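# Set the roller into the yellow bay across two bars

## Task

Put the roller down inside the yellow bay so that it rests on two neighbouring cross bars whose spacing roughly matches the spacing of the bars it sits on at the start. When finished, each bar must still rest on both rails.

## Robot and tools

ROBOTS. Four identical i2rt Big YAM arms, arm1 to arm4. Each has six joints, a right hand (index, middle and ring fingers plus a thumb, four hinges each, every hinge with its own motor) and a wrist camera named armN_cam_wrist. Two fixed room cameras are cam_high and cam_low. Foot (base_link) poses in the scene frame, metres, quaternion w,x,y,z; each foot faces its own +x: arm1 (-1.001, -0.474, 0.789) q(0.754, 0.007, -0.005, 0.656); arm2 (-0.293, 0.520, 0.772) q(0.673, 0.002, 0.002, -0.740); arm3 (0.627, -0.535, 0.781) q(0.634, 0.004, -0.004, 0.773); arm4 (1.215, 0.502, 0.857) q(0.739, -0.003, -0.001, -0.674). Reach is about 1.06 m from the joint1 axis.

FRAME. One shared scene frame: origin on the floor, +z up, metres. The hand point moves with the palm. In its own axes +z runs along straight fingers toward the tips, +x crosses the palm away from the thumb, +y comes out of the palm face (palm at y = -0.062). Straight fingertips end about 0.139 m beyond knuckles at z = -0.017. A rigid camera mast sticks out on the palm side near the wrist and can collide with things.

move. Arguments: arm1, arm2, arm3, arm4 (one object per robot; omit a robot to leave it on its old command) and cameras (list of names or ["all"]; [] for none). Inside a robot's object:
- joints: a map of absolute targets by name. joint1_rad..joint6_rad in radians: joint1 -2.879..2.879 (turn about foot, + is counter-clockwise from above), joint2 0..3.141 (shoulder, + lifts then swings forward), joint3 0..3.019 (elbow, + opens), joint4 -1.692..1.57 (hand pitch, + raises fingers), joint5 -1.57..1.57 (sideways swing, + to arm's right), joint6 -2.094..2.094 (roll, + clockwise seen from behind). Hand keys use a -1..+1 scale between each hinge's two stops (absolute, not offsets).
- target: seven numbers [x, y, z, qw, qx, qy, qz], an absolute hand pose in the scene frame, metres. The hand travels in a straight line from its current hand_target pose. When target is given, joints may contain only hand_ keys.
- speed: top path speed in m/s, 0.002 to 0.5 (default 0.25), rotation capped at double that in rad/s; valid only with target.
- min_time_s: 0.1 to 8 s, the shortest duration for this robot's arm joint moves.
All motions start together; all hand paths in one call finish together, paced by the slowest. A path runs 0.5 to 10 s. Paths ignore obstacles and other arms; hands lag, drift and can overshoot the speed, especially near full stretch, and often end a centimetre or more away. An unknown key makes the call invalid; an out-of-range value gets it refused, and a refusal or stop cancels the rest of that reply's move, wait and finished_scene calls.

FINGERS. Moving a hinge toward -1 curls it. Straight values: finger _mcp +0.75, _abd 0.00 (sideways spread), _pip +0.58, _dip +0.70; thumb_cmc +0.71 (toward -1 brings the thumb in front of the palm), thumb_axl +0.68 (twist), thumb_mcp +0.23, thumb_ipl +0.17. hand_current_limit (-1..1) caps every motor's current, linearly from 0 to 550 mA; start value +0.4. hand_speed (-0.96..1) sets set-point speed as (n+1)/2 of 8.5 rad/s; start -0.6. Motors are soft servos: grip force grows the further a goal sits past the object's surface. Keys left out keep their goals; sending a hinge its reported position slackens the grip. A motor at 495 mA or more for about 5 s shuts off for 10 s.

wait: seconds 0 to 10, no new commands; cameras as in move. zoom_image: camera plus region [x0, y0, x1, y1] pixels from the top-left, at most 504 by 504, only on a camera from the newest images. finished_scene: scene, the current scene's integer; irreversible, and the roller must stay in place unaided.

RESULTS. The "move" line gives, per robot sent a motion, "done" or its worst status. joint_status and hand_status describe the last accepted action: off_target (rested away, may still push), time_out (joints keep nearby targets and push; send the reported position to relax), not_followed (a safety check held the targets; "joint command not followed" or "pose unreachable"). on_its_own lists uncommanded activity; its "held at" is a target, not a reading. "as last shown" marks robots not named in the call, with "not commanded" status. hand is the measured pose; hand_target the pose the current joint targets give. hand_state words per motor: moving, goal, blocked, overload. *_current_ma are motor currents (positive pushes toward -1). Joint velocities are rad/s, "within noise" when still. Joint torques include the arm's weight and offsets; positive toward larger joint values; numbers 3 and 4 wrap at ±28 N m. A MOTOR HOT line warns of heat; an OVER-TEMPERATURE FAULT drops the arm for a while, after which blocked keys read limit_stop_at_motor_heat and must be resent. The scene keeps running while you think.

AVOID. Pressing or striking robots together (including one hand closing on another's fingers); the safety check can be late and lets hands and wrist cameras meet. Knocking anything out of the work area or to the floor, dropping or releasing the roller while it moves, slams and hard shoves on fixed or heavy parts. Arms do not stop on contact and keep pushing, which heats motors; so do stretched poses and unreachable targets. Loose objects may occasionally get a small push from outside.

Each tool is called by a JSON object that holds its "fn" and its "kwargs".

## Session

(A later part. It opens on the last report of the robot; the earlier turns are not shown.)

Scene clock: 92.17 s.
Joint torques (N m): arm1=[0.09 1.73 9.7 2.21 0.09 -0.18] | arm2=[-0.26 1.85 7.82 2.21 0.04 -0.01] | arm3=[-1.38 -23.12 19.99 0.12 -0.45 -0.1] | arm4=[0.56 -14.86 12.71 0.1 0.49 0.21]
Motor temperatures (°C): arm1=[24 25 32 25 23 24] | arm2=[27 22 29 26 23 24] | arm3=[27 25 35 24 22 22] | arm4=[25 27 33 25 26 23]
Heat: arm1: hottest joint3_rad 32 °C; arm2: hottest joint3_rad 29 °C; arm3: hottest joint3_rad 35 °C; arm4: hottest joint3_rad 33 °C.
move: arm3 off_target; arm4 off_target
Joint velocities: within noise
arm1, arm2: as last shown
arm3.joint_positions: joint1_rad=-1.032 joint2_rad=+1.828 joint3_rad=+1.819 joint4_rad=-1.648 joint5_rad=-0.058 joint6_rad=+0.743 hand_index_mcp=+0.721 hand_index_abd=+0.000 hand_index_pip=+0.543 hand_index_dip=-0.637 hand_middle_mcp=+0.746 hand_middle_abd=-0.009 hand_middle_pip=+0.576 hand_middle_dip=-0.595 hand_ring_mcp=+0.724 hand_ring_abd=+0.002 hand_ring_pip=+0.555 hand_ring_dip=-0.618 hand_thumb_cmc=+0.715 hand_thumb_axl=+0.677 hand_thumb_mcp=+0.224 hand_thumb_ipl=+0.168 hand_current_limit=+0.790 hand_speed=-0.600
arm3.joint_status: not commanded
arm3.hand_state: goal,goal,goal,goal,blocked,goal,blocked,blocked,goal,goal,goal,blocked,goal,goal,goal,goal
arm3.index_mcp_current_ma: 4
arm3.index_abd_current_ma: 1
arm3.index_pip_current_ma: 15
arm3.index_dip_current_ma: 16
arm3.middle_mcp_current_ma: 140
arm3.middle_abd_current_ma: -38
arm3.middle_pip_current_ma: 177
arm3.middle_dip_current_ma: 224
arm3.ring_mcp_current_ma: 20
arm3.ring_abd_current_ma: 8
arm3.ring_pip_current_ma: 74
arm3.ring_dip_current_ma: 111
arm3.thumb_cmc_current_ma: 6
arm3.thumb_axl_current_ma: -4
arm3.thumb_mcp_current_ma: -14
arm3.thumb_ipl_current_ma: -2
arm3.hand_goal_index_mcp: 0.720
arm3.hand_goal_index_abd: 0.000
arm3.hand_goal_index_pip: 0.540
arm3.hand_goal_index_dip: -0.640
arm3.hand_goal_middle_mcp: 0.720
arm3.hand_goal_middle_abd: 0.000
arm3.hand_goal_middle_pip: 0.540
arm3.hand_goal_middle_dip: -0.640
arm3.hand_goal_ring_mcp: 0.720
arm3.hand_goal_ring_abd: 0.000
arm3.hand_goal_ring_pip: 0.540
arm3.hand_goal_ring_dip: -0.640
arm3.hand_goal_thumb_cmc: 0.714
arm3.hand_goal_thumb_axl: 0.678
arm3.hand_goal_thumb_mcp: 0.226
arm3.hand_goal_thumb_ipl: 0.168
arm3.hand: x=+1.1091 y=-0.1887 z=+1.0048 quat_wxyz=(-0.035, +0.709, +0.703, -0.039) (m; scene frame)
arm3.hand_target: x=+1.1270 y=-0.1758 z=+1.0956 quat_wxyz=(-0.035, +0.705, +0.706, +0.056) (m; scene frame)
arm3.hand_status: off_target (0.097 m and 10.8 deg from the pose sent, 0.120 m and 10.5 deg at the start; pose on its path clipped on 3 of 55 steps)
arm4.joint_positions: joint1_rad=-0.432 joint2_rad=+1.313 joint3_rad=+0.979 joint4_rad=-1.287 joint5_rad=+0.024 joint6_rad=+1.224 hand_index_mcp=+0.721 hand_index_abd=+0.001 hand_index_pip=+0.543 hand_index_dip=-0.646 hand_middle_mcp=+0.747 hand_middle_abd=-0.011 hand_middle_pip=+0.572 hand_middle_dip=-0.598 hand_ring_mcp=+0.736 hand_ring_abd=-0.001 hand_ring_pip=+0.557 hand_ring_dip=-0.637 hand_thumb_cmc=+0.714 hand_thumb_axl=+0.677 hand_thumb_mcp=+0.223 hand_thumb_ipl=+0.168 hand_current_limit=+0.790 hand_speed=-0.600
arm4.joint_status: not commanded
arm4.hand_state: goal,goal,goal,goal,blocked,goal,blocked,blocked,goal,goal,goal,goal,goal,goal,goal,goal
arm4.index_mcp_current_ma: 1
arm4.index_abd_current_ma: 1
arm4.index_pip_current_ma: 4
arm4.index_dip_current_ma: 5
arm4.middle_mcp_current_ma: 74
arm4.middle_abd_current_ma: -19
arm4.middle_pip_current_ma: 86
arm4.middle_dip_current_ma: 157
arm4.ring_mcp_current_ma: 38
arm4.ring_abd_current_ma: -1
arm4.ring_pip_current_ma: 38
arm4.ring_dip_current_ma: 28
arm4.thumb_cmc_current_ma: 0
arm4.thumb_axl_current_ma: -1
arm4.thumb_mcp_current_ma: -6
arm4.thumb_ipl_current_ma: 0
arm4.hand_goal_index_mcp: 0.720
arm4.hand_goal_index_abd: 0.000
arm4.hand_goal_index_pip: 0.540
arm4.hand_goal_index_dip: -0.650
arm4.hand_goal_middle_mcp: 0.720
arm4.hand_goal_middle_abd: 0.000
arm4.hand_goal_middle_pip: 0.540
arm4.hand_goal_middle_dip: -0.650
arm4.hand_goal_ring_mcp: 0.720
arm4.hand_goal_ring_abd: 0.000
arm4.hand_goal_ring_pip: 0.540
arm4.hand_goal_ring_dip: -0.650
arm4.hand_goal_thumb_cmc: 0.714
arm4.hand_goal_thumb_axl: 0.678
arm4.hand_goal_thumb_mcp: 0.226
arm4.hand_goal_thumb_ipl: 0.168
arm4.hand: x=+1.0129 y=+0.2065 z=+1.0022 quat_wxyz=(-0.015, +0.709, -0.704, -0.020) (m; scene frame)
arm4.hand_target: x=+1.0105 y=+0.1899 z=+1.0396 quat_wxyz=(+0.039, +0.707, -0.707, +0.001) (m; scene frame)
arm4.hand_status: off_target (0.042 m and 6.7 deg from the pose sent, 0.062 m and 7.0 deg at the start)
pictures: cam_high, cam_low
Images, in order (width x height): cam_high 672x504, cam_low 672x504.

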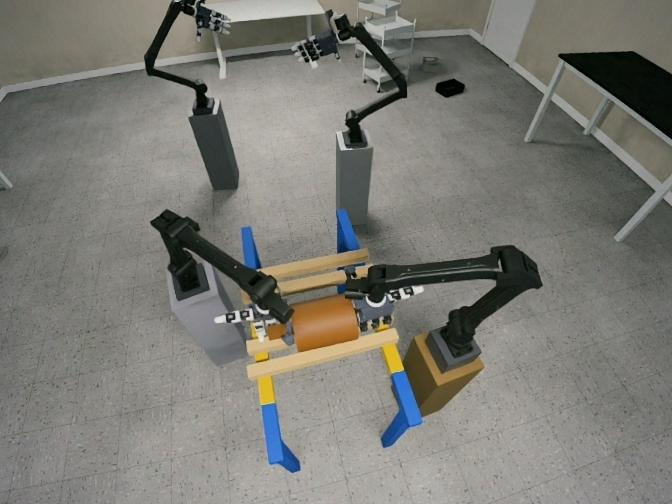

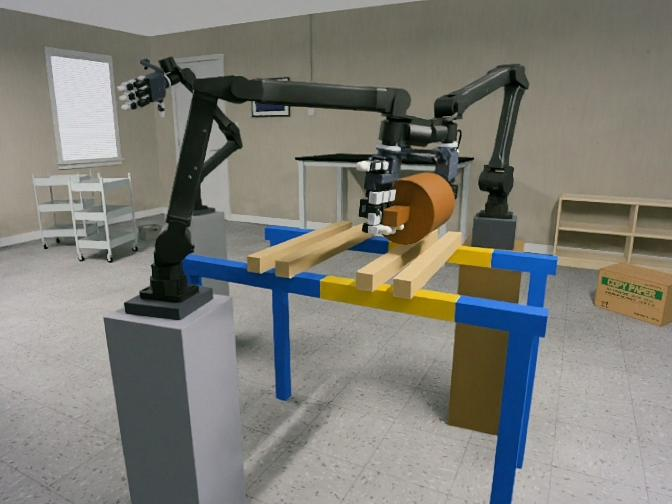

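{"fn": "move", "kwargs": {"arm3": {"target":[1.136,-0.168,1.068,-0.032,0.705,0.705,0.050],"speed":0.05}, "arm4": {"target":[1.011,0.190,1.020,0.035,0.706,-0.706,0.002],"speed":0.05}}}

{"fn": "move", "kwargs": {"arm3": {"target":[1.136,-0.170,1.045,-0.025,0.706,0.706,0.038],"speed":0.04}, "arm4": {"target":[1.011,0.192,1.000,0.028,0.706,-0.706,0.002],"speed":0.04}, "cameras": ["cam_low","cam_high"]}}

{"fn": "zoom_image", "kwargs": {"camera": "cam_low", "region": [330, 130, 490, 310]}}

{"fn": "zoom_image", "kwargs": {"camera": "cam_high", "region": [230, 280, 420, 400]}}

Scene clock: 94.17 s.
Joint torques (N m): arm1=[0.03 1.85 9.76 2.22 0.07 -0.18] | arm2=[-0.21 2.14 7.87 2.28 0.03 -0.02] | arm3=[-1.14 -23.82 15.51 1.09 -0.37 -0.08] | arm4=[0.32 -13.39 12.74 0.35 0.36 0.18]
Motor temperatures (°C): arm1=[24 25 32 25 23 24] | arm2=[27 22 29 26 23 24] | arm3=[27 25 35 24 22 22] | arm4=[25 27 33 25 26 23]
Heat: arm1: hottest joint3_rad 32 °C; arm2: hottest joint3_rad 29 °C; arm3: hottest joint3_rad 35 °C; arm4: hottest joint3_rad 33 °C.
move: arm3 off_target; arm4 off_target
Joint velocities: within noise
arm1, arm2: as last shown
arm3.joint_positions: joint1_rad=-1.032 joint2_rad=+1.848 joint3_rad=+1.819 joint4_rad=-1.614 joint5_rad=-0.052 joint6_rad=+0.743 hand_index_mcp=+0.721 hand_index_abd=+0.000 hand_index_pip=+0.543 hand_index_dip=-0.637 hand_middle_mcp=+0.746 hand_middle_abd=-0.003 hand_middle_pip=+0.576 hand_middle_dip=-0.595 hand_ring_mcp=+0.727 hand_ring_abd=+0.006 hand_ring_pip=+0.564 hand_ring_dip=-0.610 hand_thumb_cmc=+0.715 hand_thumb_axl=+0.677 hand_thumb_mcp=+0.224 hand_thumb_ipl=+0.168 hand_current_limit=+0.790 hand_speed=-0.600
arm3.joint_status: not commanded
arm3.hand_state: goal,goal,goal,goal,blocked,goal,blocked,blocked,goal,goal,blocked,blocked,goal,goal,goal,goal
arm3.index_mcp_current_ma: 4
arm3.index_abd_current_ma: 1
arm3.index_pip_current_ma: 15
arm3.index_dip_current_ma: 16
arm3.middle_mcp_current_ma: 140
arm3.middle_abd_current_ma: -12
arm3.middle_pip_current_ma: 177
arm3.middle_dip_current_ma: 224
arm3.ring_mcp_current_ma: 37
arm3.ring_abd_current_ma: 28
arm3.ring_pip_current_ma: 121
arm3.ring_dip_current_ma: 148
arm3.thumb_cmc_current_ma: 6
arm3.thumb_axl_current_ma: -4
arm3.thumb_mcp_current_ma: -14
arm3.thumb_ipl_current_ma: -2
arm3.hand_goal_index_mcp: 0.720
arm3.hand_goal_index_abd: 0.000
arm3.hand_goal_index_pip: 0.540
arm3.hand_goal_index_dip: -0.640
arm3.hand_goal_middle_mcp: 0.720
arm3.hand_goal_middle_abd: 0.000
arm3.hand_goal_middle_pip: 0.540
arm3.hand_goal_middle_dip: -0.640
arm3.hand_goal_ring_mcp: 0.720
arm3.hand_goal_ring_abd: 0.000
arm3.hand_goal_ring_pip: 0.540
arm3.hand_goal_ring_dip: -0.640
arm3.hand_goal_thumb_cmc: 0.714
arm3.hand_goal_thumb_axl: 0.678
arm3.hand_goal_thumb_mcp: 0.226
arm3.hand_goal_thumb_ipl: 0.168
arm3.hand: x=+1.1175 y=-0.1823 z=+0.9945 quat_wxyz=(-0.032, +0.709, +0.704, -0.032) (m; scene frame)
arm3.hand_target: x=+1.1309 y=-0.1725 z=+1.0679 quat_wxyz=(-0.031, +0.706, +0.706, +0.050) (m; scene frame)
arm3.hand_status: off_target (0.077 m and 9.4 deg from the pose sent, 0.072 m and 10.2 deg at the start)
arm4.joint_positions: joint1_rad=-0.432 joint2_rad=+1.311 joint3_rad=+0.937 joint4_rad=-1.249 joint5_rad=+0.020 joint6_rad=+1.224 hand_index_mcp=+0.721 hand_index_abd=+0.001 hand_index_pip=+0.543 hand_index_dip=-0.646 hand_middle_mcp=+0.745 hand_middle_abd=-0.012 hand_middle_pip=+0.572 hand_middle_dip=-0.598 hand_ring_mcp=+0.740 hand_ring_abd=+0.000 hand_ring_pip=+0.552 hand_ring_dip=-0.646 hand_thumb_cmc=+0.714 hand_thumb_axl=+0.677 hand_thumb_mcp=+0.223 hand_thumb_ipl=+0.168 hand_current_limit=+0.790 hand_speed=-0.600
arm4.joint_status: not commanded
arm4.hand_state: goal,goal,goal,goal,blocked,goal,blocked,blocked,blocked,goal,goal,goal,goal,goal,goal,goal
arm4.index_mcp_current_ma: 1
arm4.index_abd_current_ma: 1
arm4.index_pip_current_ma: 4
arm4.index_dip_current_ma: 5
arm4.middle_mcp_current_ma: 67
arm4.middle_abd_current_ma: -20
arm4.middle_pip_current_ma: 86
arm4.middle_dip_current_ma: 157
arm4.ring_mcp_current_ma: 52
arm4.ring_abd_current_ma: 0
arm4.ring_pip_current_ma: 25
arm4.ring_dip_current_ma: 6
arm4.thumb_cmc_current_ma: 0
arm4.thumb_axl_current_ma: -1
arm4.thumb_mcp_current_ma: -6
arm4.thumb_ipl_current_ma: 0
arm4.hand_goal_index_mcp: 0.720
arm4.hand_goal_index_abd: 0.000
arm4.hand_goal_index_pip: 0.540
arm4.hand_goal_index_dip: -0.650
arm4.hand_goal_middle_mcp: 0.720
arm4.hand_goal_middle_abd: 0.000
arm4.hand_goal_middle_pip: 0.540
arm4.hand_goal_middle_dip: -0.650
arm4.hand_goal_ring_mcp: 0.720
arm4.hand_goal_ring_abd: 0.000
arm4.hand_goal_ring_pip: 0.540
arm4.hand_goal_ring_dip: -0.650
arm4.hand_goal_thumb_cmc: 0.714
arm4.hand_goal_thumb_axl: 0.678
arm4.hand_goal_thumb_mcp: 0.226
arm4.hand_goal_thumb_ipl: 0.168
arm4.hand: x=+1.0157 y=+0.2122 z=+0.9874 quat_wxyz=(-0.016, +0.709, -0.704, -0.019) (m; scene frame)
arm4.hand_target: x=+1.0116 y=+0.1917 z=+1.0201 quat_wxyz=(+0.035, +0.707, -0.707, +0.003) (m; scene frame)
arm4.hand_status: off_target (0.040 m and 6.3 deg from the pose sent, 0.024 m and 6.2 deg at the start)
pictures: none

Scene clock: 95.37 s.
Joint torques (N m): arm1=[-0.03 1.9 9.77 2.18 0.07 -0.18] | arm2=[-0.56 1.73 7.77 2.33 0.03 0] | arm3=[-1.08 -24.18 12.55 1.31 -0.25 -0.08] | arm4=[0.03 -11.81 12.63 0.43 0.37 0.15]
Motor temperatures (°C): arm1=[24 25 32 25 23 24] | arm2=[27 22 29 26 23 24] | arm3=[27 25 34 24 22 22] | arm4=[25 27 33 25 26 23]
Heat: arm1: hottest joint3_rad 32 °C; arm2: hottest joint3_rad 29 °C; arm3: hottest joint3_rad 34 °C; arm4: hottest joint3_rad 33 °C.
move: arm3 off_target; arm4 off_target
Joint velocities: within noise
arm1, arm2: as last shown
arm3.joint_positions: joint1_rad=-1.032 joint2_rad=+1.865 joint3_rad=+1.819 joint4_rad=-1.590 joint5_rad=-0.039 joint6_rad=+0.742 hand_index_mcp=+0.721 hand_index_abd=+0.000 hand_index_pip=+0.543 hand_index_dip=-0.637 hand_middle_mcp=+0.746 hand_middle_abd=-0.001 hand_middle_pip=+0.576 hand_middle_dip=-0.595 hand_ring_mcp=+0.731 hand_ring_abd=+0.009 hand_ring_pip=+0.566 hand_ring_dip=-0.610 hand_thumb_cmc=+0.715 hand_thumb_axl=+0.677 hand_thumb_mcp=+0.224 hand_thumb_ipl=+0.168 hand_current_limit=+0.790 hand_speed=-0.600
arm3.joint_status: not commanded
arm3.hand_state: goal,goal,goal,goal,blocked,goal,blocked,blocked,goal,goal,blocked,blocked,goal,goal,goal,goal
arm3.index_mcp_current_ma: 4
arm3.index_abd_current_ma: 1
arm3.index_pip_current_ma: 15
arm3.index_dip_current_ma: 16
arm3.middle_mcp_current_ma: 140
arm3.middle_abd_current_ma: -5
arm3.middle_pip_current_ma: 177
arm3.middle_dip_current_ma: 224
arm3.ring_mcp_current_ma: 58
arm3.ring_abd_current_ma: 37
arm3.ring_pip_current_ma: 128
arm3.ring_dip_current_ma: 151
arm3.thumb_cmc_current_ma: 6
arm3.thumb_axl_current_ma: -4
arm3.thumb_mcp_current_ma: -14
arm3.thumb_ipl_current_ma: -2
arm3.hand_goal_index_mcp: 0.720
arm3.hand_goal_index_abd: 0.000
arm3.hand_goal_index_pip: 0.540
arm3.hand_goal_index_dip: -0.640
arm3.hand_goal_middle_mcp: 0.720
arm3.hand_goal_middle_abd: 0.000
arm3.hand_goal_middle_pip: 0.540
arm3.hand_goal_middle_dip: -0.640
arm3.hand_goal_ring_mcp: 0.720
arm3.hand_goal_ring_abd: 0.000
arm3.hand_goal_ring_pip: 0.540
arm3.hand_goal_ring_dip: -0.640
arm3.hand_goal_thumb_cmc: 0.714
arm3.hand_goal_thumb_axl: 0.678
arm3.hand_goal_thumb_mcp: 0.226
arm3.hand_goal_thumb_ipl: 0.168
arm3.hand: x=+1.1245 y=-0.1789 z=+0.9860 quat_wxyz=(-0.025, +0.709, +0.704, -0.029) (m; scene frame)
arm3.hand_target: x=+1.1332 y=-0.1725 z=+1.0447 quat_wxyz=(-0.025, +0.706, +0.706, +0.038) (m; scene frame)
arm3.hand_status: off_target (0.061 m and 7.7 deg from the pose sent, 0.055 m and 8.1 deg at the start)
arm4.joint_positions: joint1_rad=-0.432 joint2_rad=+1.315 joint3_rad=+0.902 joint4_rad=-1.209 joint5_rad=+0.013 joint6_rad=+1.224 hand_index_mcp=+0.721 hand_index_abd=+0.001 hand_index_pip=+0.543 hand_index_dip=-0.646 hand_middle_mcp=+0.740 hand_middle_abd=-0.012 hand_middle_pip=+0.572 hand_middle_dip=-0.598 hand_ring_mcp=+0.742 hand_ring_abd=+0.000 hand_ring_pip=+0.546 hand_ring_dip=-0.646 hand_thumb_cmc=+0.714 hand_thumb_axl=+0.677 hand_thumb_mcp=+0.223 hand_thumb_ipl=+0.168 hand_current_limit=+0.790 hand_speed=-0.600
arm4.joint_status: not commanded
arm4.hand_state: goal,goal,goal,goal,blocked,goal,blocked,blocked,blocked,goal,goal,goal,goal,goal,goal,goal
arm4.index_mcp_current_ma: 1
arm4.index_abd_current_ma: 1
arm4.index_pip_current_ma: 4
arm4.index_dip_current_ma: 5
arm4.middle_mcp_current_ma: 51
arm4.middle_abd_current_ma: -20
arm4.middle_pip_current_ma: 86
arm4.middle_dip_current_ma: 157
arm4.ring_mcp_current_ma: 57
arm4.ring_abd_current_ma: 0
arm4.ring_pip_current_ma: 10
arm4.ring_dip_current_ma: 6
arm4.thumb_cmc_current_ma: 0
arm4.thumb_axl_current_ma: -1
arm4.thumb_mcp_current_ma: -6
arm4.thumb_ipl_current_ma: 0
arm4.hand_goal_index_mcp: 0.720
arm4.hand_goal_index_abd: 0.000
arm4.hand_goal_index_pip: 0.540
arm4.hand_goal_index_dip: -0.650
arm4.hand_goal_middle_mcp: 0.720
arm4.hand_goal_middle_abd: 0.000
arm4.hand_goal_middle_pip: 0.540
arm4.hand_goal_middle_dip: -0.650
arm4.hand_goal_ring_mcp: 0.720
arm4.hand_goal_ring_abd: 0.000
arm4.hand_goal_ring_pip: 0.540
arm4.hand_goal_ring_dip: -0.650
arm4.hand_goal_thumb_cmc: 0.714
arm4.hand_goal_thumb_axl: 0.678
arm4.hand_goal_thumb_mcp: 0.226
arm4.hand_goal_thumb_ipl: 0.168
arm4.hand: x=+1.0180 y=+0.2153 z=+0.9734 quat_wxyz=(-0.017, +0.709, -0.705, -0.015) (m; scene frame)
arm4.hand_target: x=+1.0117 y=+0.1935 z=+1.0004 quat_wxyz=(+0.028, +0.707, -0.707, +0.002) (m; scene frame)
arm4.hand_status: off_target (0.036 m and 5.5 deg from the pose sent, 0.024 m and 5.6 deg at the start)
pictures: cam_high, cam_low
Images, in order (width x height): cam_high 672x504, cam_low 672x504.

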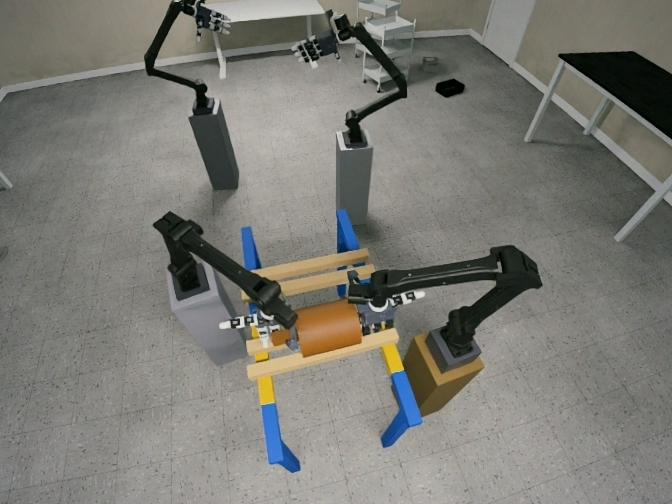

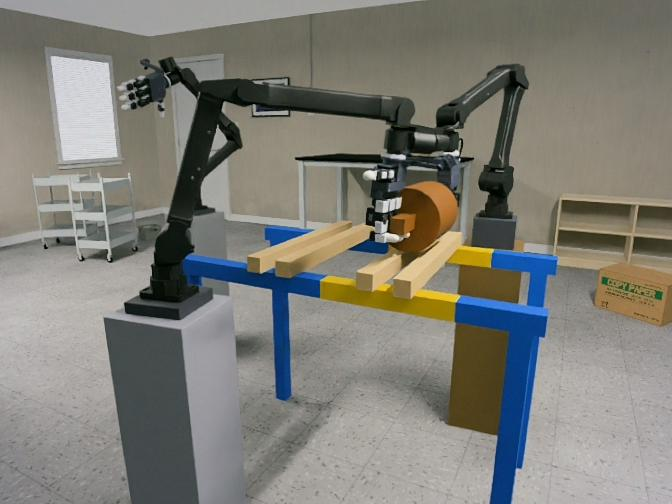

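Scaled by 2.800 from the camera's 672x504 image, which has a finer 960x720 frame.

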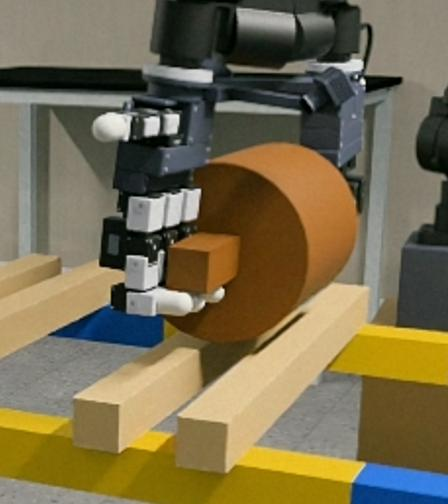

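Scaled by 2.653 from the camera's 672x504 image, which has a finer 960x720 frame.

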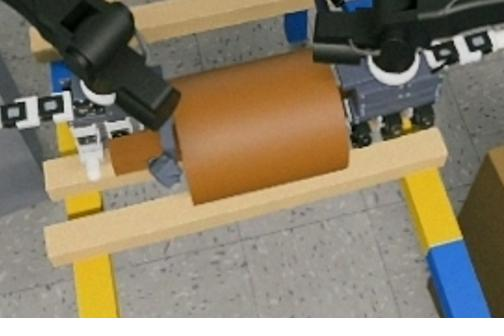

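{"fn": "move", "kwargs": {"arm3": {"target":[1.124,-0.176,1.020,-0.018,0.706,0.706,0.028],"speed":0.04}, "arm4": {"target":[1.008,0.194,0.990,0.024,0.706,-0.706,0.002],"speed":0.04}, "cameras": ["cam_low"]}}

{"fn": "zoom_image", "kwargs": {"camera": "cam_low", "region": [330, 130, 490, 310]}}

Scene clock: 97.27 s.
Joint torques (N m): arm1=[0.03 2.02 9.77 2.28 0.07 -0.18] | arm2=[-0.5 2.43 7.84 2.29 0.02 -0.01] | arm3=[-0.15 -24.47 10.04 0.9 0.14 0.04] | arm4=[-0.85 -11.46 12.03 0.59 0.33 0.05]
Motor temperatures (°C): arm1=[24 25 32 25 23 24] | arm2=[27 22 29 26 23 24] | arm3=[27 26 34 24 22 22] | arm4=[25 27 33 25 26 23]
Heat: arm1: hottest joint3_rad 32 °C; arm2: hottest joint3_rad 29 °C; arm3: hottest joint3_rad 34 °C; arm4: hottest joint3_rad 33 °C.
move: arm3 off_target; arm4 off_target
Joint velocities: within noise
arm1, arm2: as last shown
arm3.joint_positions: joint1_rad=-1.032 joint2_rad=+1.853 joint3_rad=+1.757 joint4_rad=-1.525 joint5_rad=-0.035 joint6_rad=+0.742 hand_index_mcp=+0.721 hand_index_abd=+0.000 hand_index_pip=+0.543 hand_index_dip=-0.637 hand_middle_mcp=+0.746 hand_middle_abd=-0.002 hand_middle_pip=+0.575 hand_middle_dip=-0.599 hand_ring_mcp=+0.731 hand_ring_abd=+0.004 hand_ring_pip=+0.558 hand_ring_dip=-0.624 hand_thumb_cmc=+0.715 hand_thumb_axl=+0.677 hand_thumb_mcp=+0.224 hand_thumb_ipl=+0.168 hand_current_limit=+0.790 hand_speed=-0.600
arm3.joint_status: not commanded
arm3.hand_state: goal,goal,goal,goal,blocked,goal,blocked,blocked,goal,goal,goal,goal,goal,goal,goal,goal
arm3.index_mcp_current_ma: 3
arm3.index_abd_current_ma: 1
arm3.index_pip_current_ma: 15
arm3.index_dip_current_ma: 16
arm3.middle_mcp_current_ma: 138
arm3.middle_abd_current_ma: -6
arm3.middle_pip_current_ma: 175
arm3.middle_dip_current_ma: 207
arm3.ring_mcp_current_ma: 55
arm3.ring_abd_current_ma: 15
arm3.ring_pip_current_ma: 88
arm3.ring_dip_current_ma: 80
arm3.thumb_cmc_current_ma: 5
arm3.thumb_axl_current_ma: -4
arm3.thumb_mcp_current_ma: -15
arm3.thumb_ipl_current_ma: -2
arm3.hand_goal_index_mcp: 0.720
arm3.hand_goal_index_abd: 0.000
arm3.hand_goal_index_pip: 0.540
arm3.hand_goal_index_dip: -0.640
arm3.hand_goal_middle_mcp: 0.720
arm3.hand_goal_middle_abd: 0.000
arm3.hand_goal_middle_pip: 0.540
arm3.hand_goal_middle_dip: -0.640
arm3.hand_goal_ring_mcp: 0.720
arm3.hand_goal_ring_abd: 0.000
arm3.hand_goal_ring_pip: 0.540
arm3.hand_goal_ring_dip: -0.640
arm3.hand_goal_thumb_cmc: 0.714
arm3.hand_goal_thumb_axl: 0.678
arm3.hand_goal_thumb_mcp: 0.226
arm3.hand_goal_thumb_ipl: 0.168
arm3.hand: x=+1.1239 y=-0.1803 z=+0.9701 quat_wxyz=(-0.023, +0.709, +0.704, -0.021) (m; scene frame)
arm3.hand_target: x=+1.1231 y=-0.1771 z=+1.0191 quat_wxyz=(-0.018, +0.707, +0.707, +0.028) (m; scene frame)
arm3.hand_status: off_target (0.050 m and 5.7 deg from the pose sent, 0.034 m and 6.6 deg at the start)
arm4.joint_positions: joint1_rad=-0.432 joint2_rad=+1.323 joint3_rad=+0.893 joint4_rad=-1.191 joint5_rad=+0.012 joint6_rad=+1.224 hand_index_mcp=+0.721 hand_index_abd=+0.001 hand_index_pip=+0.543 hand_index_dip=-0.646 hand_middle_mcp=+0.738 hand_middle_abd=-0.004 hand_middle_pip=+0.572 hand_middle_dip=-0.598 hand_ring_mcp=+0.743 hand_ring_abd=+0.001 hand_ring_pip=+0.550 hand_ring_dip=-0.634 hand_thumb_cmc=+0.714 hand_thumb_axl=+0.677 hand_thumb_mcp=+0.223 hand_thumb_ipl=+0.168 hand_current_limit=+0.790 hand_speed=-0.600
arm4.joint_status: not commanded
arm4.hand_state: goal,goal,goal,goal,goal,goal,blocked,blocked,blocked,goal,goal,goal,goal,goal,goal,goal
arm4.index_mcp_current_ma: 1
arm4.index_abd_current_ma: 1
arm4.index_pip_current_ma: 4
arm4.index_dip_current_ma: 5
arm4.middle_mcp_current_ma: 44
arm4.middle_abd_current_ma: -5
arm4.middle_pip_current_ma: 86
arm4.middle_dip_current_ma: 157
arm4.ring_mcp_current_ma: 60
arm4.ring_abd_current_ma: 1
arm4.ring_pip_current_ma: 19
arm4.ring_dip_current_ma: 35
arm4.thumb_cmc_current_ma: 0
arm4.thumb_axl_current_ma: -1
arm4.thumb_mcp_current_ma: -6
arm4.thumb_ipl_current_ma: 0
arm4.hand_goal_index_mcp: 0.720
arm4.hand_goal_index_abd: 0.000
arm4.hand_goal_index_pip: 0.540
arm4.hand_goal_index_dip: -0.650
arm4.hand_goal_middle_mcp: 0.720
arm4.hand_goal_middle_abd: 0.000
arm4.hand_goal_middle_pip: 0.540
arm4.hand_goal_middle_dip: -0.650
arm4.hand_goal_ring_mcp: 0.720
arm4.hand_goal_ring_abd: 0.000
arm4.hand_goal_ring_pip: 0.540
arm4.hand_goal_ring_dip: -0.650
arm4.hand_goal_thumb_cmc: 0.714
arm4.hand_goal_thumb_axl: 0.678
arm4.hand_goal_thumb_mcp: 0.226
arm4.hand_goal_thumb_ipl: 0.168
arm4.hand: x=+1.0180 y=+0.2145 z=+0.9676 quat_wxyz=(-0.017, +0.709, -0.705, -0.014) (m; scene frame)
arm4.hand_target: x=+1.0086 y=+0.1952 z=+0.9906 quat_wxyz=(+0.024, +0.707, -0.707, +0.002) (m; scene frame)
arm4.hand_status: off_target (0.032 m and 5.0 deg from the pose sent, 0.029 m and 5.1 deg at the start)
pictures: cam_low
Images, in order (width x height): cam_low 672x504.

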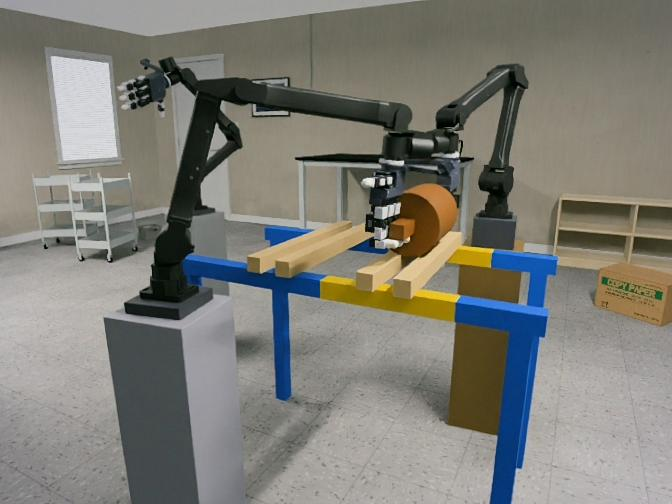

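Scaled by 2.800 from the camera's 672x504 image, which has a finer 960x720 frame.

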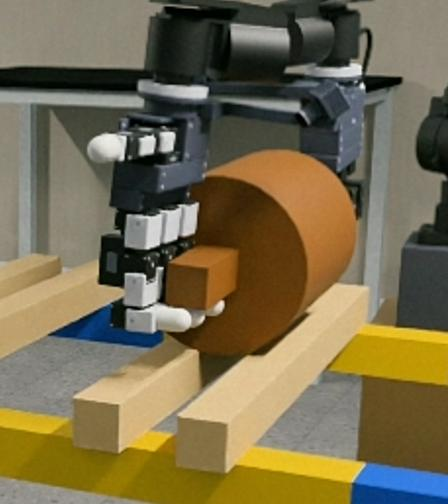

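{"fn": "move", "kwargs": {"arm3": {"target":[1.112,-0.180,1.012,-0.014,0.707,0.707,0.022],"speed":0.04}, "arm4": {"target":[0.996,0.194,0.984,0.020,0.706,-0.706,0.002],"speed":0.04}, "cameras": ["cam_low"]}}

{"fn": "zoom_image", "kwargs": {"camera": "cam_low", "region": [330, 130, 490, 310]}}

Scene clock: 99.50 s.
Joint torques (N m): arm1=[-0.26 2.08 9.8 2.26 0.07 -0.19] | arm2=[-0.56 2.14 7.77 2.35 0.01 -0.01] | arm3=[0.44 -23.59 9.29 0.43 0.11 0.12] | arm4=[-1.96 -10.7 12.34 0.5 0.44 -0.05]
Motor temperatures (°C): arm1=[24 25 32 25 23 24] | arm2=[27 22 29 26 23 24] | arm3=[27 26 34 24 22 22] | arm4=[25 27 33 25 26 23]
Heat: arm1: hottest joint3_rad 32 °C; arm2: hottest joint3_rad 29 °C; arm3: hottest joint3_rad 34 °C; arm4: hottest joint3_rad 33 °C.
move: arm3 off_target; arm4 off_target
Joint velocities: within noise
arm1, arm2: as last shown
arm3.joint_positions: joint1_rad=-1.028 joint2_rad=+1.825 joint3_rad=+1.716 joint4_rad=-1.495 joint5_rad=-0.025 joint6_rad=+0.746 hand_index_mcp=+0.721 hand_index_abd=+0.000 hand_index_pip=+0.543 hand_index_dip=-0.637 hand_middle_mcp=+0.739 hand_middle_abd=-0.004 hand_middle_pip=+0.564 hand_middle_dip=-0.611 hand_ring_mcp=+0.726 hand_ring_abd=-0.001 hand_ring_pip=+0.558 hand_ring_dip=-0.619 hand_thumb_cmc=+0.715 hand_thumb_axl=+0.677 hand_thumb_mcp=+0.224 hand_thumb_ipl=+0.168 hand_current_limit=+0.790 hand_speed=-0.600
arm3.joint_status: not commanded
arm3.hand_state: goal,goal,goal,goal,goal,goal,blocked,blocked,goal,goal,goal,blocked,goal,goal,goal,goal
arm3.index_mcp_current_ma: 3
arm3.index_abd_current_ma: 1
arm3.index_pip_current_ma: 15
arm3.index_dip_current_ma: 16
arm3.middle_mcp_current_ma: 101
arm3.middle_abd_current_ma: -16
arm3.middle_pip_current_ma: 121
arm3.middle_dip_current_ma: 144
arm3.ring_mcp_current_ma: 29
arm3.ring_abd_current_ma: -6
arm3.ring_pip_current_ma: 88
arm3.ring_dip_current_ma: 106
arm3.thumb_cmc_current_ma: 5
arm3.thumb_axl_current_ma: -4
arm3.thumb_mcp_current_ma: -15
arm3.thumb_ipl_current_ma: -2
arm3.hand_goal_index_mcp: 0.720
arm3.hand_goal_index_abd: 0.000
arm3.hand_goal_index_pip: 0.540
arm3.hand_goal_index_dip: -0.640
arm3.hand_goal_middle_mcp: 0.720
arm3.hand_goal_middle_abd: 0.000
arm3.hand_goal_middle_pip: 0.540
arm3.hand_goal_middle_dip: -0.640
arm3.hand_goal_ring_mcp: 0.720
arm3.hand_goal_ring_abd: 0.000
arm3.hand_goal_ring_pip: 0.540
arm3.hand_goal_ring_dip: -0.640
arm3.hand_goal_thumb_cmc: 0.714
arm3.hand_goal_thumb_axl: 0.678
arm3.hand_goal_thumb_mcp: 0.226
arm3.hand_goal_thumb_ipl: 0.168
arm3.hand: x=+1.1192 y=-0.1837 z=+0.9710 quat_wxyz=(-0.018, +0.709, +0.705, -0.013) (m; scene frame)
arm3.hand_target: x=+1.1119 y=-0.1807 z=+1.0109 quat_wxyz=(-0.014, +0.707, +0.707, +0.022) (m; scene frame)
arm3.hand_status: off_target (0.042 m and 4.0 deg from the pose sent, 0.044 m and 5.1 deg at the start)
arm4.joint_positions: joint1_rad=-0.451 joint2_rad=+1.334 joint3_rad=+0.893 joint4_rad=-1.178 joint5_rad=+0.005 joint6_rad=+1.201 hand_index_mcp=+0.721 hand_index_abd=+0.001 hand_index_pip=+0.543 hand_index_dip=-0.646 hand_middle_mcp=+0.741 hand_middle_abd=+0.002 hand_middle_pip=+0.572 hand_middle_dip=-0.598 hand_ring_mcp=+0.747 hand_ring_abd=+0.001 hand_ring_pip=+0.550 hand_ring_dip=-0.641 hand_thumb_cmc=+0.714 hand_thumb_axl=+0.677 hand_thumb_mcp=+0.223 hand_thumb_ipl=+0.168 hand_current_limit=+0.790 hand_speed=-0.600
arm4.joint_status: not commanded
arm4.hand_state: goal,goal,goal,goal,blocked,goal,blocked,blocked,blocked,goal,goal,goal,goal,goal,goal,goal
arm4.index_mcp_current_ma: 1
arm4.index_abd_current_ma: 1
arm4.index_pip_current_ma: 4
arm4.index_dip_current_ma: 5
arm4.middle_mcp_current_ma: 54
arm4.middle_abd_current_ma: 2
arm4.middle_pip_current_ma: 86
arm4.middle_dip_current_ma: 157
arm4.ring_mcp_current_ma: 73
arm4.ring_abd_current_ma: 1
arm4.ring_pip_current_ma: 20
arm4.ring_dip_current_ma: 17
arm4.thumb_cmc_current_ma: 0
arm4.thumb_axl_current_ma: -1
arm4.thumb_mcp_current_ma: -6
arm4.thumb_ipl_current_ma: 0
arm4.hand_goal_index_mcp: 0.720
arm4.hand_goal_index_abd: 0.000
arm4.hand_goal_index_pip: 0.540
arm4.hand_goal_index_dip: -0.650
arm4.hand_goal_middle_mcp: 0.720
arm4.hand_goal_middle_abd: 0.000
arm4.hand_goal_middle_pip: 0.540
arm4.hand_goal_middle_dip: -0.650
arm4.hand_goal_ring_mcp: 0.720
arm4.hand_goal_ring_abd: 0.000
arm4.hand_goal_ring_pip: 0.540
arm4.hand_goal_ring_dip: -0.650
arm4.hand_goal_thumb_cmc: 0.714
arm4.hand_goal_thumb_axl: 0.678
arm4.hand_goal_thumb_mcp: 0.226
arm4.hand_goal_thumb_ipl: 0.168
arm4.hand: x=+1.0121 y=+0.2134 z=+0.9634 quat_wxyz=(-0.018, +0.710, -0.703, -0.011) (m; scene frame)
arm4.hand_target: x=+0.9967 y=+0.1953 z=+0.9849 quat_wxyz=(+0.020, +0.707, -0.707, +0.002) (m; scene frame)
arm4.hand_status: off_target (0.033 m and 4.6 deg from the pose sent, 0.034 m and 4.6 deg at the start)
pictures: cam_low
Images, in order (width x height): cam_low 672x504.

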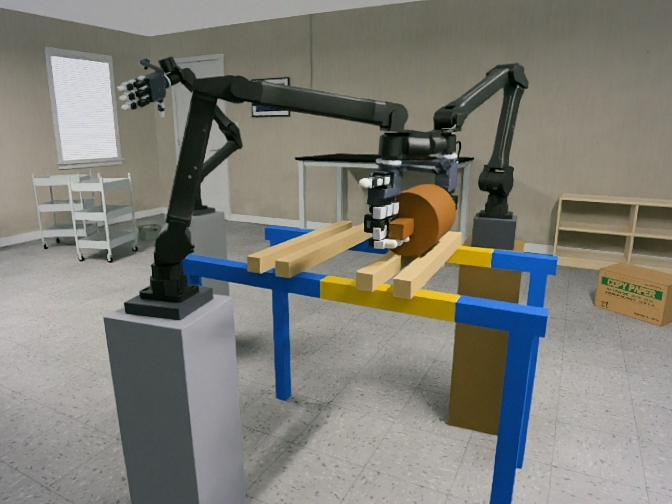

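Scaled by 2.800 from the camera's 672x504 image, which has a finer 960x720 frame.

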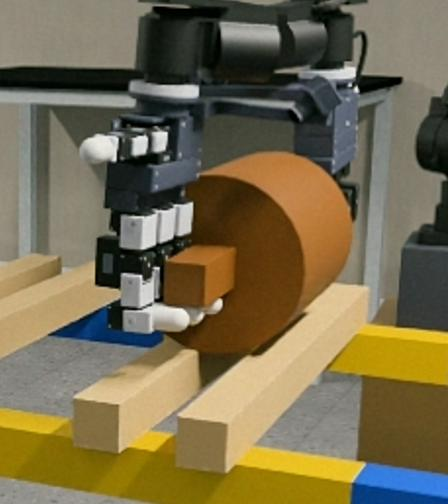

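{"fn": "move", "kwargs": {"arm3": {"target":[1.110,-0.184,0.990,-0.010,0.707,0.707,0.014],"speed":0.03}, "arm4": {"target":[0.995,0.198,0.966,0.014,0.707,-0.707,0.0],"speed":0.03}}}

{"fn": "move", "kwargs": {"arm3": {"target":[1.112,-0.188,0.965,-0.004,0.707,0.707,0.006],"speed":0.03}, "arm4": {"target":[0.996,0.202,0.953,0.006,0.707,-0.707,0.0],"speed":0.03}, "cameras": ["cam_low","cam_high","arm3_cam_wrist","arm4_cam_wrist"]}}

{"fn": "zoom_image", "kwargs": {"camera": "cam_low", "region": [330, 130, 490, 310]}}

Scene clock: 101.60 s.
Joint torques (N m): arm1=[-0.09 1.79 9.77 2.22 0.07 -0.17] | arm2=[-0.44 1.96 7.84 2.21 0.03 0] | arm3=[0.26 -21.25 8.42 0.55 0.22 0.11] | arm4=[-2.26 -8.94 9.99 0.92 0.5 -0.06]
Motor temperatures (°C): arm1=[24 25 32 25 23 24] | arm2=[27 22 29 26 23 24] | arm3=[27 26 34 24 22 22] | arm4=[25 27 33 25 26 23]
Heat: arm1: hottest joint3_rad 32 °C; arm2: hottest joint3_rad 29 °C; arm3: hottest joint3_rad 34 °C; arm4: hottest joint3_rad 33 °C.
move: arm3 off_target; arm4 off_target
Joint velocities: within noise
arm1, arm2: as last shown
arm3.joint_positions: joint1_rad=-1.025 joint2_rad=+1.802 joint3_rad=+1.678 joint4_rad=-1.458 joint5_rad=-0.018 joint6_rad=+0.746 hand_index_mcp=+0.721 hand_index_abd=+0.000 hand_index_pip=+0.543 hand_index_dip=-0.637 hand_middle_mcp=+0.736 hand_middle_abd=-0.004 hand_middle_pip=+0.557 hand_middle_dip=-0.623 hand_ring_mcp=+0.720 hand_ring_abd=-0.002 hand_ring_pip=+0.555 hand_ring_dip=-0.619 hand_thumb_cmc=+0.715 hand_thumb_axl=+0.677 hand_thumb_mcp=+0.224 hand_thumb_ipl=+0.168 hand_current_limit=+0.790 hand_speed=-0.600
arm3.joint_status: not commanded
arm3.hand_state: goal,goal,goal,goal,goal,goal,goal,goal,goal,goal,goal,blocked,goal,goal,goal,goal
arm3.index_mcp_current_ma: 3
arm3.index_abd_current_ma: 1
arm3.index_pip_current_ma: 15
arm3.index_dip_current_ma: 16
arm3.middle_mcp_current_ma: 86
arm3.middle_abd_current_ma: -16
arm3.middle_pip_current_ma: 82
arm3.middle_dip_current_ma: 86
arm3.ring_mcp_current_ma: 1
arm3.ring_abd_current_ma: -7
arm3.ring_pip_current_ma: 76
arm3.ring_dip_current_ma: 106
arm3.thumb_cmc_current_ma: 5
arm3.thumb_axl_current_ma: -4
arm3.thumb_mcp_current_ma: -15
arm3.thumb_ipl_current_ma: -2
arm3.hand_goal_index_mcp: 0.720
arm3.hand_goal_index_abd: 0.000
arm3.hand_goal_index_pip: 0.540
arm3.hand_goal_index_dip: -0.640
arm3.hand_goal_middle_mcp: 0.720
arm3.hand_goal_middle_abd: 0.000
arm3.hand_goal_middle_pip: 0.540
arm3.hand_goal_middle_dip: -0.640
arm3.hand_goal_ring_mcp: 0.720
arm3.hand_goal_ring_abd: 0.000
arm3.hand_goal_ring_pip: 0.540
arm3.hand_goal_ring_dip: -0.640
arm3.hand_goal_thumb_cmc: 0.714
arm3.hand_goal_thumb_axl: 0.678
arm3.hand_goal_thumb_mcp: 0.226
arm3.hand_goal_thumb_ipl: 0.168
arm3.hand: x=+1.1167 y=-0.1858 z=+0.9704 quat_wxyz=(-0.014, +0.708, +0.706, -0.002) (m; scene frame)
arm3.hand_target: x=+1.1101 y=-0.1841 z=+0.9898 quat_wxyz=(-0.010, +0.707, +0.707, +0.014) (m; scene frame)
arm3.hand_status: off_target (0.021 m and 1.9 deg from the pose sent, 0.021 m and 3.2 deg at the start)
arm4.joint_positions: joint1_rad=-0.455 joint2_rad=+1.337 joint3_rad=+0.891 joint4_rad=-1.147 joint5_rad=+0.002 joint6_rad=+1.194 hand_index_mcp=+0.721 hand_index_abd=+0.001 hand_index_pip=+0.543 hand_index_dip=-0.646 hand_middle_mcp=+0.743 hand_middle_abd=+0.010 hand_middle_pip=+0.570 hand_middle_dip=-0.620 hand_ring_mcp=+0.751 hand_ring_abd=+0.005 hand_ring_pip=+0.551 hand_ring_dip=-0.642 hand_thumb_cmc=+0.714 hand_thumb_axl=+0.677 hand_thumb_mcp=+0.223 hand_thumb_ipl=+0.168 hand_current_limit=+0.790 hand_speed=-0.600
arm4.joint_status: not commanded
arm4.hand_state: goal,goal,goal,goal,blocked,goal,blocked,blocked,blocked,goal,goal,goal,goal,goal,goal,goal
arm4.index_mcp_current_ma: 1
arm4.index_abd_current_ma: 1
arm4.index_pip_current_ma: 4
arm4.index_dip_current_ma: 5
arm4.middle_mcp_current_ma: 59
arm4.middle_abd_current_ma: 15
arm4.middle_pip_current_ma: 79
arm4.middle_dip_current_ma: 78
arm4.ring_mcp_current_ma: 90
arm4.ring_abd_current_ma: 8
arm4.ring_pip_current_ma: 21
arm4.ring_dip_current_ma: 16
arm4.thumb_cmc_current_ma: 0
arm4.thumb_axl_current_ma: -1
arm4.thumb_mcp_current_ma: -6
arm4.thumb_ipl_current_ma: 0
arm4.hand_goal_index_mcp: 0.720
arm4.hand_goal_index_abd: 0.000
arm4.hand_goal_index_pip: 0.540
arm4.hand_goal_index_dip: -0.650
arm4.hand_goal_middle_mcp: 0.720
arm4.hand_goal_middle_abd: 0.000
arm4.hand_goal_middle_pip: 0.540
arm4.hand_goal_middle_dip: -0.650
arm4.hand_goal_ring_mcp: 0.720
arm4.hand_goal_ring_abd: 0.000
arm4.hand_goal_ring_pip: 0.540
arm4.hand_goal_ring_dip: -0.650
arm4.hand_goal_thumb_cmc: 0.714
arm4.hand_goal_thumb_axl: 0.678
arm4.hand_goal_thumb_mcp: 0.226
arm4.hand_goal_thumb_ipl: 0.168
arm4.hand: x=+1.0090 y=+0.2072 z=+0.9614 quat_wxyz=(-0.006, +0.712, -0.702, -0.004) (m; scene frame)
arm4.hand_target: x=+0.9953 y=+0.1985 z=+0.9664 quat_wxyz=(+0.014, +0.707, -0.707, +0.000) (m; scene frame)
arm4.hand_status: off_target (0.017 m and 2.5 deg from the pose sent, 0.023 m and 3.9 deg at the start)
pictures: none

Scene clock: 103.27 s.
Joint torques (N m): arm1=[-0.09 2.02 9.73 2.19 0.06 -0.18] | arm2=[-0.5 1.9 7.84 2.21 0.02 -0.03] | arm3=[-0.03 -18.78 7.9 0.77 0.06 0.06] | arm4=[-2.61 -8.12 9.09 0.58 0.59 0.03]
Motor temperatures (°C): arm1=[24 25 32 25 23 24] | arm2=[27 22 29 26 23 24] | arm3=[27 26 34 24 22 22] | arm4=[25 27 33 25 26 23]
Heat: arm1: hottest joint3_rad 32 °C; arm2: hottest joint3_rad 29 °C; arm3: hottest joint3_rad 34 °C; arm4: hottest joint3_rad 33 °C.
move: arm3 done; arm4 off_target
Joint velocities: within noise
arm1, arm2: as last shown
arm3.joint_positions: joint1_rad=-1.025 joint2_rad=+1.788 joint3_rad=+1.639 joint4_rad=-1.418 joint5_rad=-0.001 joint6_rad=+0.746 hand_index_mcp=+0.721 hand_index_abd=+0.000 hand_index_pip=+0.543 hand_index_dip=-0.637 hand_middle_mcp=+0.724 hand_middle_abd=-0.002 hand_middle_pip=+0.544 hand_middle_dip=-0.634 hand_ring_mcp=+0.720 hand_ring_abd=-0.002 hand_ring_pip=+0.543 hand_ring_dip=-0.637 hand_thumb_cmc=+0.715 hand_thumb_axl=+0.677 hand_thumb_mcp=+0.224 hand_thumb_ipl=+0.168 hand_current_limit=+0.790 hand_speed=-0.600
arm3.joint_status: not commanded
arm3.hand_state: goal,goal,goal,goal,goal,goal,goal,goal,goal,goal,goal,goal,goal,goal,goal,goal
arm3.index_mcp_current_ma: 3
arm3.index_abd_current_ma: 1
arm3.index_pip_current_ma: 15
arm3.index_dip_current_ma: 16
arm3.middle_mcp_current_ma: 21
arm3.middle_abd_current_ma: -11
arm3.middle_pip_current_ma: 20
arm3.middle_dip_current_ma: 31
arm3.ring_mcp_current_ma: 2
arm3.ring_abd_current_ma: -7
arm3.ring_pip_current_ma: 17
arm3.ring_dip_current_ma: 16
arm3.thumb_cmc_current_ma: 5
arm3.thumb_axl_current_ma: -4
arm3.thumb_mcp_current_ma: -15
arm3.thumb_ipl_current_ma: -2
arm3.hand_goal_index_mcp: 0.720
arm3.hand_goal_index_abd: 0.000
arm3.hand_goal_index_pip: 0.540
arm3.hand_goal_index_dip: -0.640
arm3.hand_goal_middle_mcp: 0.720
arm3.hand_goal_middle_abd: 0.000
arm3.hand_goal_middle_pip: 0.540
arm3.hand_goal_middle_dip: -0.640
arm3.hand_goal_ring_mcp: 0.720
arm3.hand_goal_ring_abd: 0.000
arm3.hand_goal_ring_pip: 0.540
arm3.hand_goal_ring_dip: -0.640
arm3.hand_goal_thumb_cmc: 0.714
arm3.hand_goal_thumb_axl: 0.678
arm3.hand_goal_thumb_mcp: 0.226
arm3.hand_goal_thumb_ipl: 0.168
arm3.hand: x=+1.1170 y=-0.1896 z=+0.9655 quat_wxyz=(-0.005, +0.708, +0.706, +0.005) (m; scene frame)
arm3.hand_target: x=+1.1121 y=-0.1880 z=+0.9652 quat_wxyz=(-0.004, +0.707, +0.707, +0.006) (m; scene frame)
arm3.hand_status: done (0.005 m and 0.2 deg from the pose sent, 0.007 m and 1.5 deg at the start)
arm4.joint_positions: joint1_rad=-0.456 joint2_rad=+1.342 joint3_rad=+0.879 joint4_rad=-1.115 joint5_rad=-0.008 joint6_rad=+1.180 hand_index_mcp=+0.722 hand_index_abd=+0.001 hand_index_pip=+0.542 hand_index_dip=-0.646 hand_middle_mcp=+0.722 hand_middle_abd=+0.003 hand_middle_pip=+0.543 hand_middle_dip=-0.647 hand_ring_mcp=+0.750 hand_ring_abd=+0.001 hand_ring_pip=+0.543 hand_ring_dip=-0.646 hand_thumb_cmc=+0.714 hand_thumb_axl=+0.677 hand_thumb_mcp=+0.223 hand_thumb_ipl=+0.168 hand_current_limit=+0.790 hand_speed=-0.600
arm4.joint_status: not commanded
arm4.hand_state: goal,goal,goal,goal,goal,goal,goal,goal,blocked,goal,goal,goal,goal,goal,goal,goal
arm4.index_mcp_current_ma: 2
arm4.index_abd_current_ma: 1
arm4.index_pip_current_ma: 3
arm4.index_dip_current_ma: 5
arm4.middle_mcp_current_ma: 3
arm4.middle_abd_current_ma: 3
arm4.middle_pip_current_ma: 4
arm4.middle_dip_current_ma: 5
arm4.ring_mcp_current_ma: 85
arm4.ring_abd_current_ma: 1
arm4.ring_pip_current_ma: 4
arm4.ring_dip_current_ma: 6
arm4.thumb_cmc_current_ma: 0
arm4.thumb_axl_current_ma: -1
arm4.thumb_mcp_current_ma: -6
arm4.thumb_ipl_current_ma: 0
arm4.hand_goal_index_mcp: 0.720
arm4.hand_goal_index_abd: 0.000
arm4.hand_goal_index_pip: 0.540
arm4.hand_goal_index_dip: -0.650
arm4.hand_goal_middle_mcp: 0.720
arm4.hand_goal_middle_abd: 0.000
arm4.hand_goal_middle_pip: 0.540
arm4.hand_goal_middle_dip: -0.650
arm4.hand_goal_ring_mcp: 0.720
arm4.hand_goal_ring_abd: 0.000
arm4.hand_goal_ring_pip: 0.540
arm4.hand_goal_ring_dip: -0.650
arm4.hand_goal_thumb_cmc: 0.714
arm4.hand_goal_thumb_axl: 0.678
arm4.hand_goal_thumb_mcp: 0.226
arm4.hand_goal_thumb_ipl: 0.168
arm4.hand: x=+1.0088 y=+0.2029 z=+0.9552 quat_wxyz=(-0.001, +0.716, -0.698, +0.004) (m; scene frame)
arm4.hand_target: x=+0.9964 y=+0.2024 z=+0.9532 quat_wxyz=(+0.006, +0.707, -0.707, +0.000) (m; scene frame)
arm4.hand_status: off_target (0.013 m and 1.8 deg from the pose sent, 0.016 m and 1.7 deg at the start)
pictures: arm3_cam_wrist, arm4_cam_wrist, cam_high, cam_low
Images, in order (width x height): arm3_cam_wrist 672x504, arm4_cam_wrist 672x504, cam_high 672x504, cam_low 672x504.

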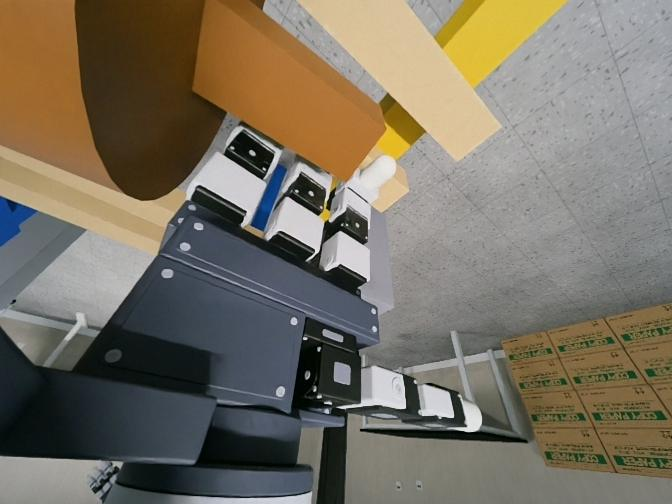

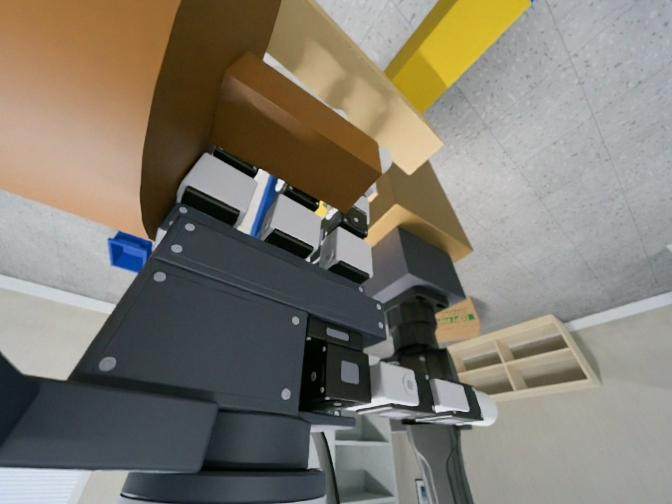

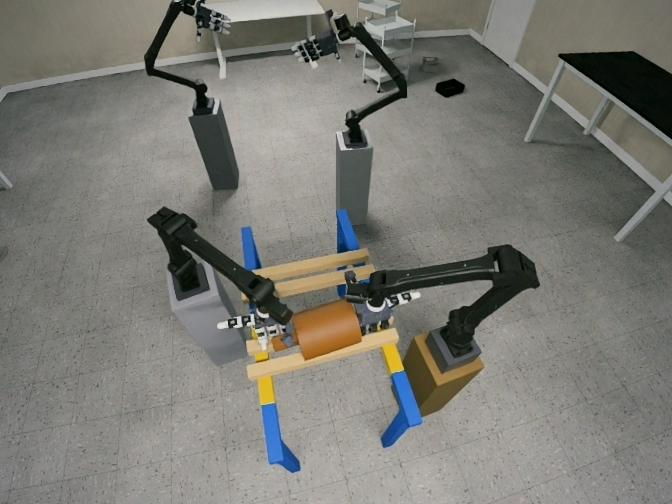

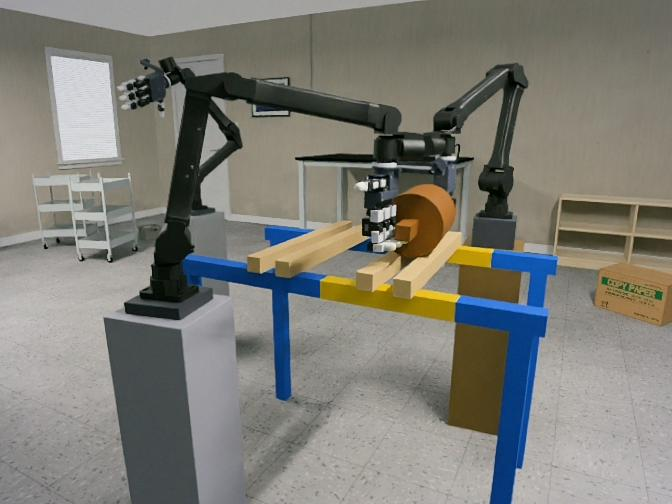

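Scaled by 2.800 from the camera's 672x504 image, which has a finer 960x720 frame.

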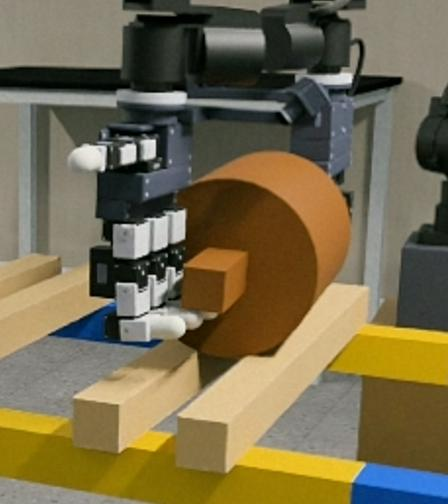

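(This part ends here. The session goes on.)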